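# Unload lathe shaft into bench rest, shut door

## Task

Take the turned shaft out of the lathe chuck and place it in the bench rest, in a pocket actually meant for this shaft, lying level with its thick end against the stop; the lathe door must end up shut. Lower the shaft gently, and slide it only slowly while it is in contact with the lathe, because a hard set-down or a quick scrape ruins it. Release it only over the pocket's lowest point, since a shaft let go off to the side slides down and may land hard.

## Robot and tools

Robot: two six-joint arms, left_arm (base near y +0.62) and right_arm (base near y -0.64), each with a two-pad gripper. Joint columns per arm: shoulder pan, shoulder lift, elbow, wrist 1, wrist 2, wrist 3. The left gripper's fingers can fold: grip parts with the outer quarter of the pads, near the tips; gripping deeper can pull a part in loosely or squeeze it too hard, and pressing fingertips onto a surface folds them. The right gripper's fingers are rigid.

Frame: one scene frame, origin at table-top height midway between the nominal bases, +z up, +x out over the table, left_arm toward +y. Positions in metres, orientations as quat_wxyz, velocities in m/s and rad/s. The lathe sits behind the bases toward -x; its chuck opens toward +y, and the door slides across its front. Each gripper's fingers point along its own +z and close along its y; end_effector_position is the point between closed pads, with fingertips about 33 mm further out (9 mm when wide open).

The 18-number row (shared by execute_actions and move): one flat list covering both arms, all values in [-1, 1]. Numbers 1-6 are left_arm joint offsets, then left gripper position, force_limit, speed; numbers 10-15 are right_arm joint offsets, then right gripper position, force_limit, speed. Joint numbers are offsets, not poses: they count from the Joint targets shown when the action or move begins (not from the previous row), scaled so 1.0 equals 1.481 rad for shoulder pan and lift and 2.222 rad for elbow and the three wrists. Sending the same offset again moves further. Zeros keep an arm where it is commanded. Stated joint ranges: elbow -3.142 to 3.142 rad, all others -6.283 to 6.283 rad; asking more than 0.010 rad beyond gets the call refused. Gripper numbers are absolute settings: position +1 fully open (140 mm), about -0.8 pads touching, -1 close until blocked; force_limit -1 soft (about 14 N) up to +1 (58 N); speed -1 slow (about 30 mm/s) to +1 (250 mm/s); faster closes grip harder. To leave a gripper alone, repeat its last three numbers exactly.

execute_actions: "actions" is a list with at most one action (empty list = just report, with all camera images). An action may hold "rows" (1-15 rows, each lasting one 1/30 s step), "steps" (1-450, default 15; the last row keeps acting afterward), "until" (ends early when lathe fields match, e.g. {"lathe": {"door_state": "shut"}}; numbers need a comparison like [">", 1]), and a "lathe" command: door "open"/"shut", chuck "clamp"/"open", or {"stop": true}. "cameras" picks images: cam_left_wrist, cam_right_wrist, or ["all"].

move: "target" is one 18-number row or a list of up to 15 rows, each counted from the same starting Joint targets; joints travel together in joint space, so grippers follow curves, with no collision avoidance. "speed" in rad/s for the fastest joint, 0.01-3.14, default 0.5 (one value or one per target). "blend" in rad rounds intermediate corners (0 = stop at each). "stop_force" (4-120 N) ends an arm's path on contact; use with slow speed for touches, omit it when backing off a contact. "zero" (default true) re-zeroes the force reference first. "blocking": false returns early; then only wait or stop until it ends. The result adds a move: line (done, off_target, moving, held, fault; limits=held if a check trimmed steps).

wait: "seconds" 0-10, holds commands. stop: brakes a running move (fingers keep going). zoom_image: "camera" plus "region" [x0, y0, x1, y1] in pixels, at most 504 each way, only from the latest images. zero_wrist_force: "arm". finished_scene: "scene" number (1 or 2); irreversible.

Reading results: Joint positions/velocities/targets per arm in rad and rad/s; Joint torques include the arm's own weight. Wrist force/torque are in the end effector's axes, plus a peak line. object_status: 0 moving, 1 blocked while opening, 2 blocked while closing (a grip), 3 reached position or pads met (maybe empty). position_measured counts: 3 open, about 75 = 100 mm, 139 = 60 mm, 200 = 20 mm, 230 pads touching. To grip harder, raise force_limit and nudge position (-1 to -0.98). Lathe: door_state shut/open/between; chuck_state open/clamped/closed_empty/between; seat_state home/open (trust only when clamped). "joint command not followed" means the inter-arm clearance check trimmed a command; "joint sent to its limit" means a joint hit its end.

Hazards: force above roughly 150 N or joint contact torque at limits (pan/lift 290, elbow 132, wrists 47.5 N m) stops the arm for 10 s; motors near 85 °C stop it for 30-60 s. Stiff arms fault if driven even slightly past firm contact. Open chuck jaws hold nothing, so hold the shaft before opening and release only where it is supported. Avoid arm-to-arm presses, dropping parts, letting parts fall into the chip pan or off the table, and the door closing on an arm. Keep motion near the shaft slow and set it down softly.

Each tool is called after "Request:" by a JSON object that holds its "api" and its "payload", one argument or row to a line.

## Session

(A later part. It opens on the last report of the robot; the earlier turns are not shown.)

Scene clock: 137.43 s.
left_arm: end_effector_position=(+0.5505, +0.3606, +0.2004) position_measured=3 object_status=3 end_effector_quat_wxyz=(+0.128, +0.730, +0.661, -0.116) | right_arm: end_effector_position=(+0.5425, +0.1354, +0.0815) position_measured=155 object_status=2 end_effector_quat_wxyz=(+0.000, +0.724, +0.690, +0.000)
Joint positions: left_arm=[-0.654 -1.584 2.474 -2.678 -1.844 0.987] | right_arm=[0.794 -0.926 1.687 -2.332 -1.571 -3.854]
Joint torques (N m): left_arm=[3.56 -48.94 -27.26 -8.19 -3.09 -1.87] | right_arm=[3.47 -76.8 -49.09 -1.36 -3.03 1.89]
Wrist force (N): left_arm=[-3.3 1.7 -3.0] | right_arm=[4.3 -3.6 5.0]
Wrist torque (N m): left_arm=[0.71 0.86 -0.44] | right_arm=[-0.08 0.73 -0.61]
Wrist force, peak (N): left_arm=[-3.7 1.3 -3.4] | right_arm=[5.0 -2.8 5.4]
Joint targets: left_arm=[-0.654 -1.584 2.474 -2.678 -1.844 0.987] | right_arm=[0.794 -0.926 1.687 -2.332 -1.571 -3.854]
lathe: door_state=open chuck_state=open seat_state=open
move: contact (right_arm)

Request:
{"api": "execute_actions", "payload": {
  "actions": [
    {"rows":[[0,0,0,0,0,0,1,1,1,0.0001,0.00015,-0.00019,0.00009,0,0.00007,-0.98,0.5,-1]],"steps":15}
  ]
}}

Request:
{"api": "move", "payload": {
  "target": [0,0,0,0,0,-0.045,1,1,1,0,0.00222,0.0004,-0.00188,0,0,-0.98,0.5,-1],
  "speed": 0.05,
  "stop_force": 5,
  "cameras": ["all"]
}}

Request:
{"api": "zoom_image", "payload": {
  "camera": "cam_left_wrist",
  "region": [240, 230, 440, 420]
}}

Request:
{"api": "zoom_image", "payload": {
  "camera": "cam_right_wrist",
  "region": [240, 60, 480, 300]
}}

Scene clock: 138.50 s.
left_arm: end_effector_position=(+0.5505, +0.3606, +0.2004) position_measured=3 object_status=3 end_effector_quat_wxyz=(+0.128, +0.730, +0.661, -0.116) | right_arm: end_effector_position=(+0.5425, +0.1356, +0.0815) position_measured=155 object_status=2 end_effector_quat_wxyz=(+0.000, +0.724, +0.690, +0.000)
Joint positions: left_arm=[-0.654 -1.584 2.474 -2.678 -1.844 0.987] | right_arm=[0.794 -0.926 1.686 -2.331 -1.571 -3.854]
Joint torques (N m): left_arm=[3.61 -48.71 -26.6 -8.27 -3.16 -1.99] | right_arm=[10.99 -90.28 -48.7 -6.73 -1.29 1.71]
Wrist force (N): left_arm=[-3.3 1.2 -3.5] | right_arm=[-0.4 -3.0 5.8]
Wrist torque (N m): left_arm=[0.60 0.88 -0.43] | right_arm=[-0.02 0.66 -0.69]
Wrist force, peak (N): left_arm=[-3.3 2.0 -3.4] | right_arm=[4.8 -3.4 5.5]
Joint targets: left_arm=[-0.654 -1.584 2.474 -2.678 -1.844 0.987] | right_arm=[0.794 -0.926 1.686 -2.332 -1.571 -3.854]
lathe: door_state=open chuck_state=open seat_state=open

Scene clock: 141.20 s.
left_arm: end_effector_position=(+0.5505, +0.3606, +0.2004) position_measured=3 object_status=3 end_effector_quat_wxyz=(+0.122, +0.696, +0.697, -0.122) | right_arm: end_effector_position=(+0.5425, +0.1356, +0.0803) position_measured=155 object_status=2 end_effector_quat_wxyz=(+0.000, +0.724, +0.690, +0.000)
Joint positions: left_arm=[-0.654 -1.584 2.474 -2.678 -1.844 0.887] | right_arm=[0.794 -0.925 1.687 -2.333 -1.571 -3.854]
Joint torques (N m): left_arm=[3.79 -49.28 -27.1 -8.34 -2.89 1.6] | right_arm=[10.43 -109.38 -37.55 -2.71 1.49 1.18]
Wrist force (N): left_arm=[-3.4 1.6 -3.4] | right_arm=[-1.5 -1.0 -0.8]
Wrist torque (N m): left_arm=[0.71 0.88 -0.40] | right_arm=[0.10 0.45 -0.78]
Wrist force, peak (N): left_arm=[-3.7 1.5 -3.5] | right_arm=[-1.7 -2.8 6.3]
Joint targets: left_arm=[-0.654 -1.584 2.474 -2.678 -1.844 0.887] | right_arm=[0.794 -0.925 1.687 -2.333 -1.571 -3.854]
lathe: door_state=open chuck_state=open seat_state=open
move: contact (right_arm)
camera_calibration:
cam_left_wrist: T_world_to_cam=[[0.999995, 0.00197596, -0.00258108, -0.535644], [0.00318034, -0.758926, 0.651169, 0.143296], [-0.000672169, -0.651174, -0.758928, 0.57002], [0, 0, 0, 1]] pos_world=[0.535568, 0.480992, 0.337912]
cam_right_wrist: T_world_to_cam=[[0.997509, -0.0703117, 0.00573907, -0.51935], [-0.0683334, -0.942814, 0.326239, 0.143101], [-0.0175276, -0.325819, -0.94527, 0.313472], [0, 0, 0, 1]] pos_world=[0.533329, 0.200537, 0.252611]

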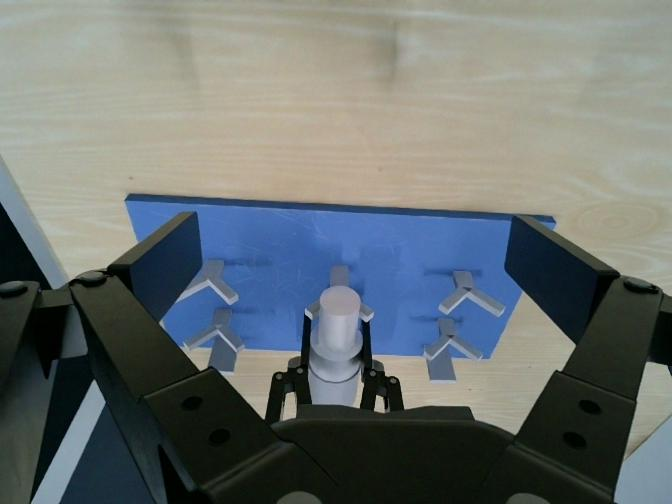

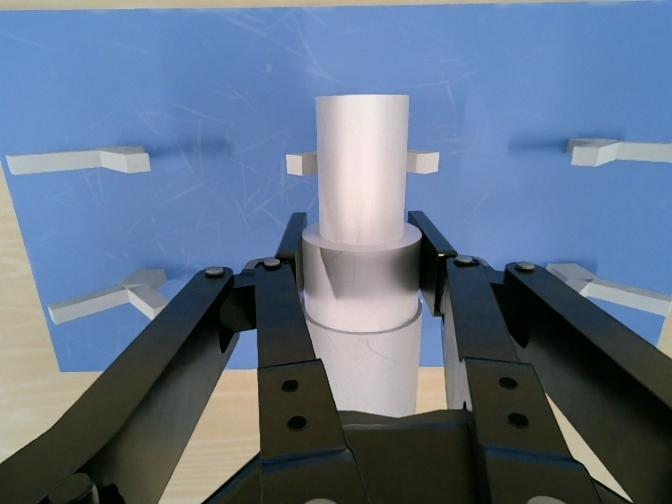

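Scaled by 2.520 from the camera's 672x504 image, which has a finer 960x720 frame.

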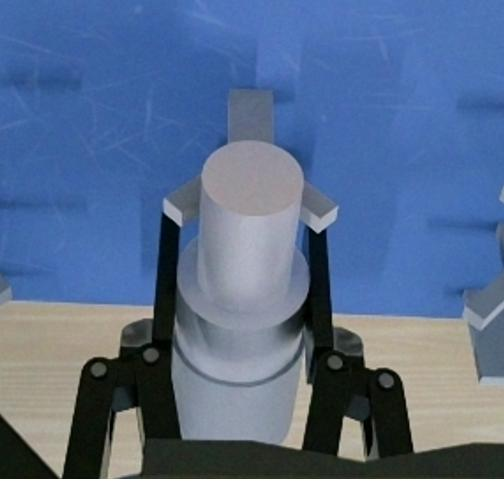

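Scaled by 2.100 from the camera's 672x504 image, which has a finer 960x720 frame.

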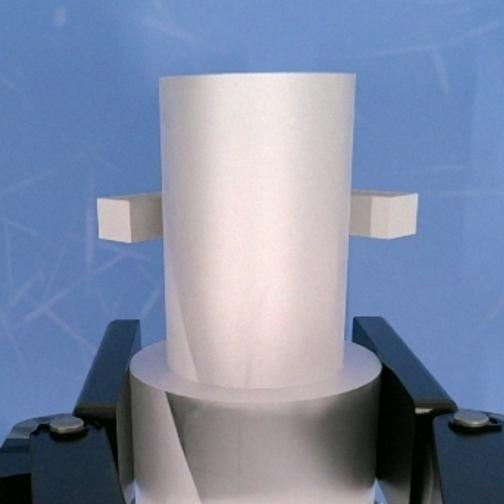

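Request:
{"api": "move", "payload": {
  "target": [0,0,0,0,0,0.045,1,1,1,0,0.00148,0.00027,-0.00125,0,0,-0.98,0.5,-1],
  "speed": 0.06,
  "stop_force": 12
}}

Scene clock: 144.00 s.
left_arm: end_effector_position=(+0.5505, +0.3606, +0.2004) position_measured=3 object_status=3 end_effector_quat_wxyz=(+0.128, +0.730, +0.661, -0.116) | right_arm: end_effector_position=(+0.5426, +0.1357, +0.0798) position_measured=155 object_status=2 end_effector_quat_wxyz=(+0.000, +0.724, +0.690, +0.000)
Joint positions: left_arm=[-0.654 -1.584 2.474 -2.678 -1.844 0.987] | right_arm=[0.794 -0.924 1.687 -2.334 -1.571 -3.854]
Joint torques (N m): left_arm=[4.03 -50.2 -27.02 -8.17 -2.96 -1.83] | right_arm=[10.08 -94.95 -34.51 -2.21 1.15 1.14]
Wrist force (N): left_arm=[-3.5 1.5 -3.2] | right_arm=[-3.9 -1.5 -15.8]
Wrist torque (N m): left_arm=[0.67 0.91 -0.36] | right_arm=[0.19 0.12 -0.84]
Wrist force, peak (N): left_arm=[-3.3 1.8 -3.6] | right_arm=[-3.9 -1.5 -15.8]
Joint targets: left_arm=[-0.654 -1.584 2.474 -2.678 -1.844 0.987] | right_arm=[0.794 -0.924 1.687 -2.334 -1.571 -3.854]
lathe: door_state=open chuck_state=open seat_state=open
move: contact (right_arm)

Request:
{"api": "execute_actions", "payload": {
  "actions": [
    {"rows":[[0,0,0,0,0,0,1,1,1,0.0014,0.00133,-0.00244,0.00415,-0.00248,0.00093,-0.98,0.5,-1]],"steps":20}
  ]
}}

Scene clock: 145.73 s.
left_arm: end_effector_position=(+0.5505, +0.3606, +0.2004) position_measured=3 object_status=3 end_effector_quat_wxyz=(+0.128, +0.730, +0.661, -0.116) | right_arm: end_effector_position=(+0.5426, +0.1357, +0.0798) position_measured=155 object_status=2 end_effector_quat_wxyz=(+0.003, +0.724, +0.690, -0.002)
Joint positions: left_arm=[-0.654 -1.584 2.474 -2.678 -1.844 0.987] | right_arm=[0.796 -0.922 1.681 -2.325 -1.576 -3.852]
Joint torques (N m): left_arm=[3.5 -49.27 -27.14 -8.3 -2.92 -1.79] | right_arm=[-4.3 -99.86 -21.71 -6.72 4.84 -1.74]
Wrist force (N): left_arm=[-3.1 1.5 -3.4] | right_arm=[-5.7 2.4 -13.0]
Wrist torque (N m): left_arm=[0.67 0.81 -0.36] | right_arm=[0.23 0.63 -0.89]
Wrist force, peak (N): left_arm=[-3.4 2.0 -3.5] | right_arm=[-8.8 1.0 -16.8]
Joint targets: left_arm=[-0.654 -1.584 2.474 -2.678 -1.844 0.987] | right_arm=[0.796 -0.922 1.681 -2.325 -1.576 -3.852]
lathe: door_state=open chuck_state=open seat_state=open

Request:
{"api": "execute_actions", "payload": {
  "actions": [
    {"rows":[[0,0,0,0,0,0,1,1,1,0,-0.00022,-0.00004,0.00019,0,0,-0.98,0.5,-1]],"steps":20}
  ]
}}

Request:
{"api": "execute_actions", "payload": {
  "actions": [
    {"rows":[[0,0,0,0,0,0,1,1,1,0,0,0,0,0,0,0.3,0.5,-1]],"steps":60}
  ],
  "cameras": ["all"]
}}

Request:
{"api": "zoom_image", "payload": {
  "camera": "cam_left_wrist",
  "region": [220, 230, 460, 430]
}}

Request:
{"api": "zoom_image", "payload": {
  "camera": "cam_right_wrist",
  "region": [240, 60, 480, 300]
}}

Scene clock: 147.20 s.
left_arm: end_effector_position=(+0.5505, +0.3606, +0.2004) position_measured=3 object_status=3 end_effector_quat_wxyz=(+0.128, +0.730, +0.661, -0.116) | right_arm: end_effector_position=(+0.5426, +0.1357, +0.0801) position_measured=155 object_status=2 end_effector_quat_wxyz=(+0.003, +0.724, +0.690, -0.002)
Joint positions: left_arm=[-0.654 -1.584 2.474 -2.678 -1.844 0.987] | right_arm=[0.796 -0.922 1.681 -2.325 -1.576 -3.852]
Joint torques (N m): left_arm=[3.68 -49.11 -26.91 -8.27 -2.81 -1.94] | right_arm=[-3.88 -114.25 -43.61 0.16 3.07 -1.07]
Wrist force (N): left_arm=[-3.4 1.6 -3.4] | right_arm=[1.7 4.8 4.7]
Wrist torque (N m): left_arm=[0.70 0.90 -0.36] | right_arm=[-0.21 0.58 -1.03]
Wrist force, peak (N): left_arm=[-3.7 1.6 -3.4] | right_arm=[-5.9 2.3 -12.9]
Joint targets: left_arm=[-0.654 -1.584 2.474 -2.678 -1.844 0.987] | right_arm=[0.796 -0.922 1.681 -2.325 -1.576 -3.852]
lathe: door_state=open chuck_state=open seat_state=open

Scene clock: 149.40 s.
left_arm: end_effector_position=(+0.5505, +0.3606, +0.2004) position_measured=3 object_status=3 end_effector_quat_wxyz=(+0.128, +0.730, +0.661, -0.116) | right_arm: end_effector_position=(+0.5426, +0.1357, +0.0801) position_measured=91 object_status=3 end_effector_quat_wxyz=(+0.003, +0.724, +0.690, -0.002)
Joint positions: left_arm=[-0.654 -1.584 2.474 -2.678 -1.844 0.987] | right_arm=[0.796 -0.923 1.681 -2.325 -1.576 -3.852]
Joint torques (N m): left_arm=[3.46 -49.83 -27.43 -8.36 -2.71 -1.78] | right_arm=[-3.24 -86.84 -45.61 -7.66 0.29 0.31]
Wrist force (N): left_arm=[-3.1 1.4 -3.3] | right_arm=[-1.7 -2.6 -1.4]
Wrist torque (N m): left_arm=[0.64 0.84 -0.37] | right_arm=[-0.12 0.50 -0.82]
Wrist force, peak (N): left_arm=[-3.6 1.7 -3.4] | right_arm=[1.3 5.0 5.0]
Joint targets: left_arm=[-0.654 -1.584 2.474 -2.678 -1.844 0.987] | right_arm=[0.796 -0.922 1.681 -2.325 -1.576 -3.852]
lathe: door_state=open chuck_state=open seat_state=open
camera_calibration:
cam_left_wrist: T_world_to_cam=[[0.995275, -0.0918676, 0.031436, -0.505983], [-0.0901977, -0.754892, 0.649617, 0.193568], [-0.035948, -0.649383, -0.759611, 0.588946], [0, 0, 0, 1]] pos_world=[0.542223, 0.482091, 0.337531]
cam_right_wrist: T_world_to_cam=[[0.997505, -0.0702912, 0.00650522, -0.519542], [-0.068432, -0.940255, 0.333523, 0.142374], [-0.0173272, -0.333137, -0.942719, 0.313981], [0, 0, 0, 1]] pos_world=[0.533429, 0.201947, 0.251891]

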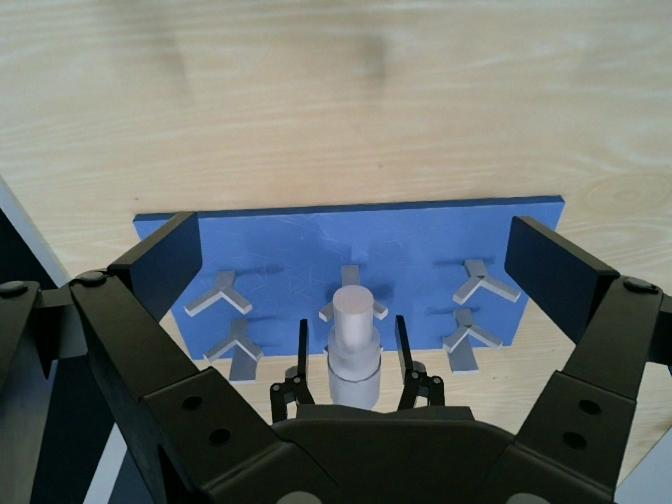

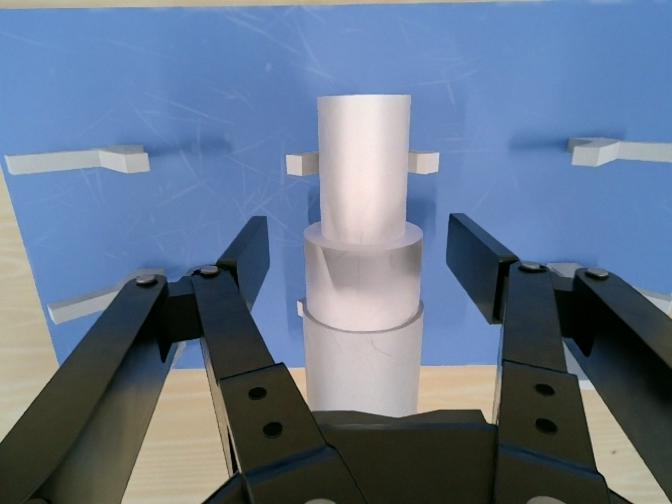

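Scaled by 2.100 from the camera's 672x504 image, which has a finer 960x720 frame.

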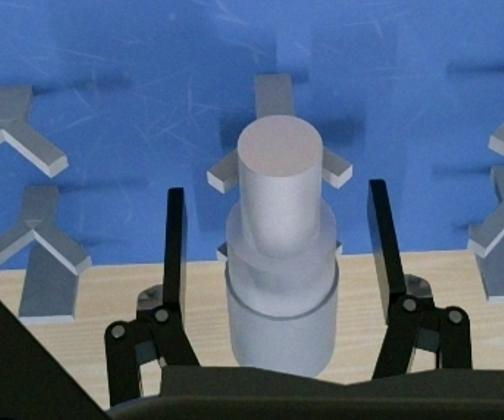

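Scaled by 2.100 from the camera's 672x504 image, which has a finer 960x720 frame.

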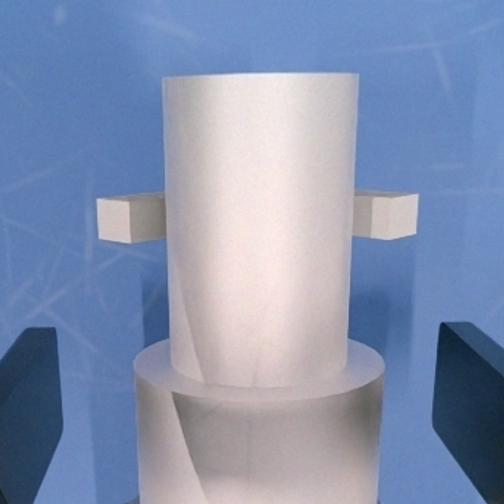

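Request:
{"api": "move", "payload": {
  "target": [0,0,0,0,0,0,1,1,1,0,-0.1,-0.0329,0.0996,0,0,0.3,0.5,-1],
  "speed": 0.08
}}

Request:
{"api": "execute_actions", "payload": {
  "actions": [
    {"lathe":{"door":"shut"},"steps":300,"until":{"lathe":{"door_state":"shut"}}}
  ],
  "cameras": ["all"]
}}

Request:
{"api": "zoom_image", "payload": {
  "camera": "cam_left_wrist",
  "region": [220, 230, 460, 430]
}}

Request:
{"api": "zoom_image", "payload": {
  "camera": "cam_right_wrist",
  "region": [200, 60, 500, 400]
}}

Scene clock: 152.90 s.
left_arm: end_effector_position=(+0.5505, +0.3606, +0.2004) position_measured=3 object_status=3 end_effector_quat_wxyz=(+0.128, +0.730, +0.661, -0.116) | right_arm: end_effector_position=(+0.5427, +0.1358, +0.2303) position_measured=91 object_status=3 end_effector_quat_wxyz=(+0.003, +0.724, +0.690, -0.002) end_effector_velocity=(+0.002, +0.000, -0.003) end_effector_angular_velocity=(+0.002, -0.001, -0.001)
Joint positions: left_arm=[-0.654 -1.584 2.474 -2.678 -1.844 0.987] | right_arm=[0.796 -1.071 1.608 -2.103 -1.576 -3.852]
Joint velocities: left_arm=[within noise] | right_arm=[-0.002 0.002 0.002 -0.006 0.001 -0.001]
Joint torques (N m): left_arm=[3.15 -48.48 -27.5 -8.15 -2.63 -1.77] | right_arm=[-1.15 -68.45 -35.42 -8.06 -1.02 1.83]
Wrist force (N): left_arm=[-3.1 1.8 -3.1] | right_arm=[-1.6 -2.3 -1.8]
Wrist torque (N m): left_arm=[0.73 0.81 -0.36] | right_arm=[-0.06 0.44 -0.82]
Wrist force, peak (N): left_arm=[-3.4 1.7 -3.6] | right_arm=[-1.4 -2.3 -3.0]
Joint targets: left_arm=[-0.654 -1.584 2.474 -2.678 -1.844 0.987] | right_arm=[0.796 -1.071 1.608 -2.103 -1.576 -3.852]
lathe: door_state=open chuck_state=open seat_state=open
move: done

Scene clock: 155.13 s.
left_arm: end_effector_position=(+0.5505, +0.3606, +0.2004) position_measured=3 object_status=3 end_effector_quat_wxyz=(+0.128, +0.730, +0.661, -0.116) | right_arm: end_effector_position=(+0.5426, +0.1357, +0.2300) position_measured=91 object_status=3 end_effector_quat_wxyz=(+0.003, +0.724, +0.690, -0.002)
Joint positions: left_arm=[-0.654 -1.584 2.474 -2.678 -1.844 0.987] | right_arm=[0.796 -1.071 1.608 -2.103 -1.576 -3.852]
Joint torques (N m): left_arm=[3.35 -49.19 -27.69 -8.28 -2.57 -1.79] | right_arm=[-0.16 -68.46 -34.32 -8.19 -1.23 1.77]
Wrist force (N): left_arm=[-3.1 1.7 -3.4] | right_arm=[-1.6 -2.4 -1.7]
Wrist torque (N m): left_arm=[0.72 0.82 -0.36] | right_arm=[-0.09 0.45 -0.82]
Wrist force, peak (N): left_arm=[-3.5 1.7 -3.4] | right_arm=[-1.7 -2.7 -1.8]
Joint targets: left_arm=[-0.654 -1.584 2.474 -2.678 -1.844 0.987] | right_arm=[0.796 -1.071 1.608 -2.103 -1.576 -3.852]
Tool commands: left_gripper/position=+1.0 left_gripper/force_limit=+1.0 left_gripper/speed=+1.0 right_gripper/position=+0.3 right_gripper/force_limit=+0.5 right_gripper/speed=-1.0
lathe: door_state=shut chuck_state=open seat_state=open
camera_calibration:
cam_left_wrist: T_world_to_cam=[[0.995275, -0.0918676, 0.031436, -0.505983], [-0.0901977, -0.754892, 0.649617, 0.193568], [-0.035948, -0.649383, -0.759611, 0.588946], [0, 0, 0, 1]] pos_world=[0.542223, 0.482091, 0.337531]
cam_right_wrist: T_world_to_cam=[[0.997505, -0.0702884, 0.00651227, -0.520513], [-0.0684295, -0.940212, 0.333644, 0.0924484], [-0.0173284, -0.333257, -0.942677, 0.455242], [0, 0, 0, 1]] pos_world=[0.533429, 0.202048, 0.401691]

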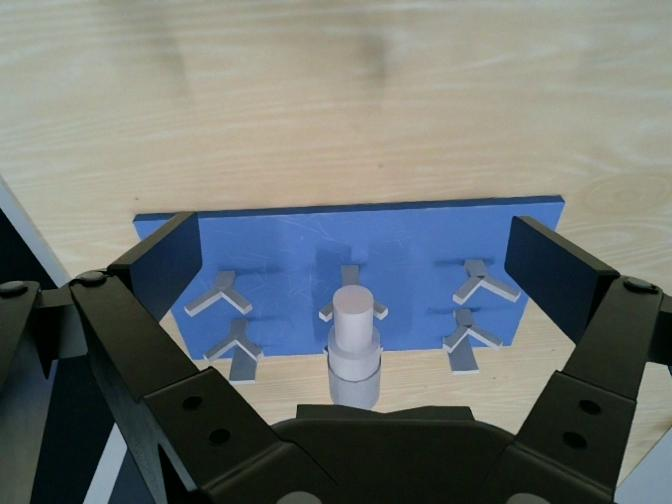

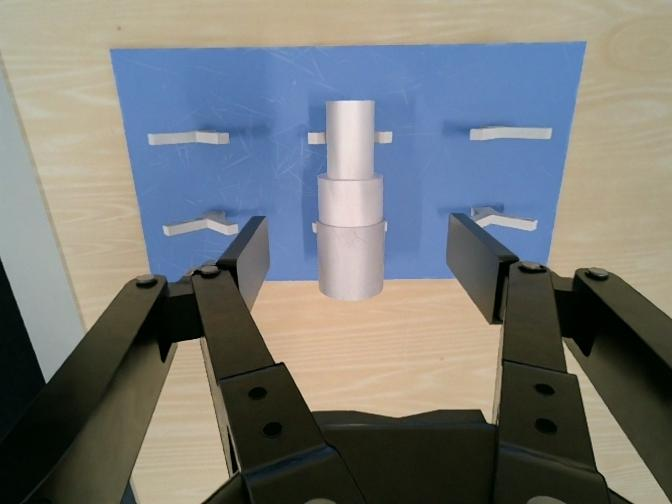

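Scaled by 2.100 from the camera's 672x504 image, which has a finer 960x720 frame.

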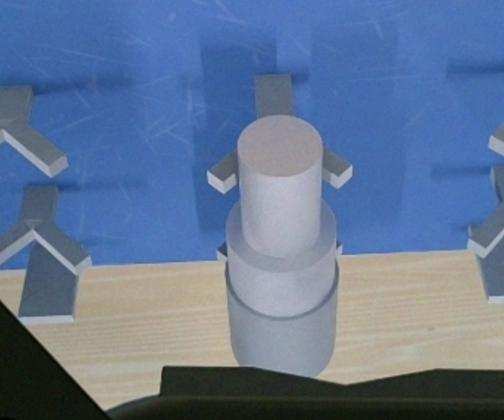

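Scaled by 1.482 from the camera's 672x504 image, which has a finer 960x720 frame.

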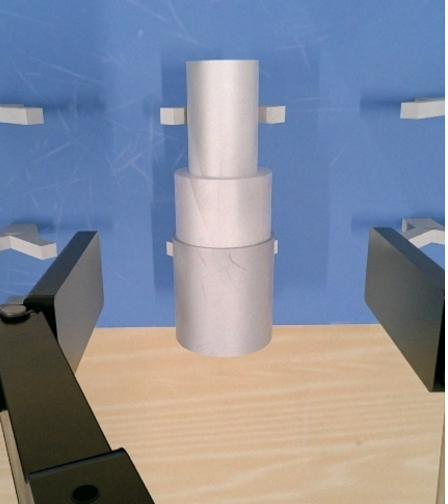

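Request:
{"api": "finished_scene", "payload": {
  "scene": 1
}}

The scene is finished: the task was done.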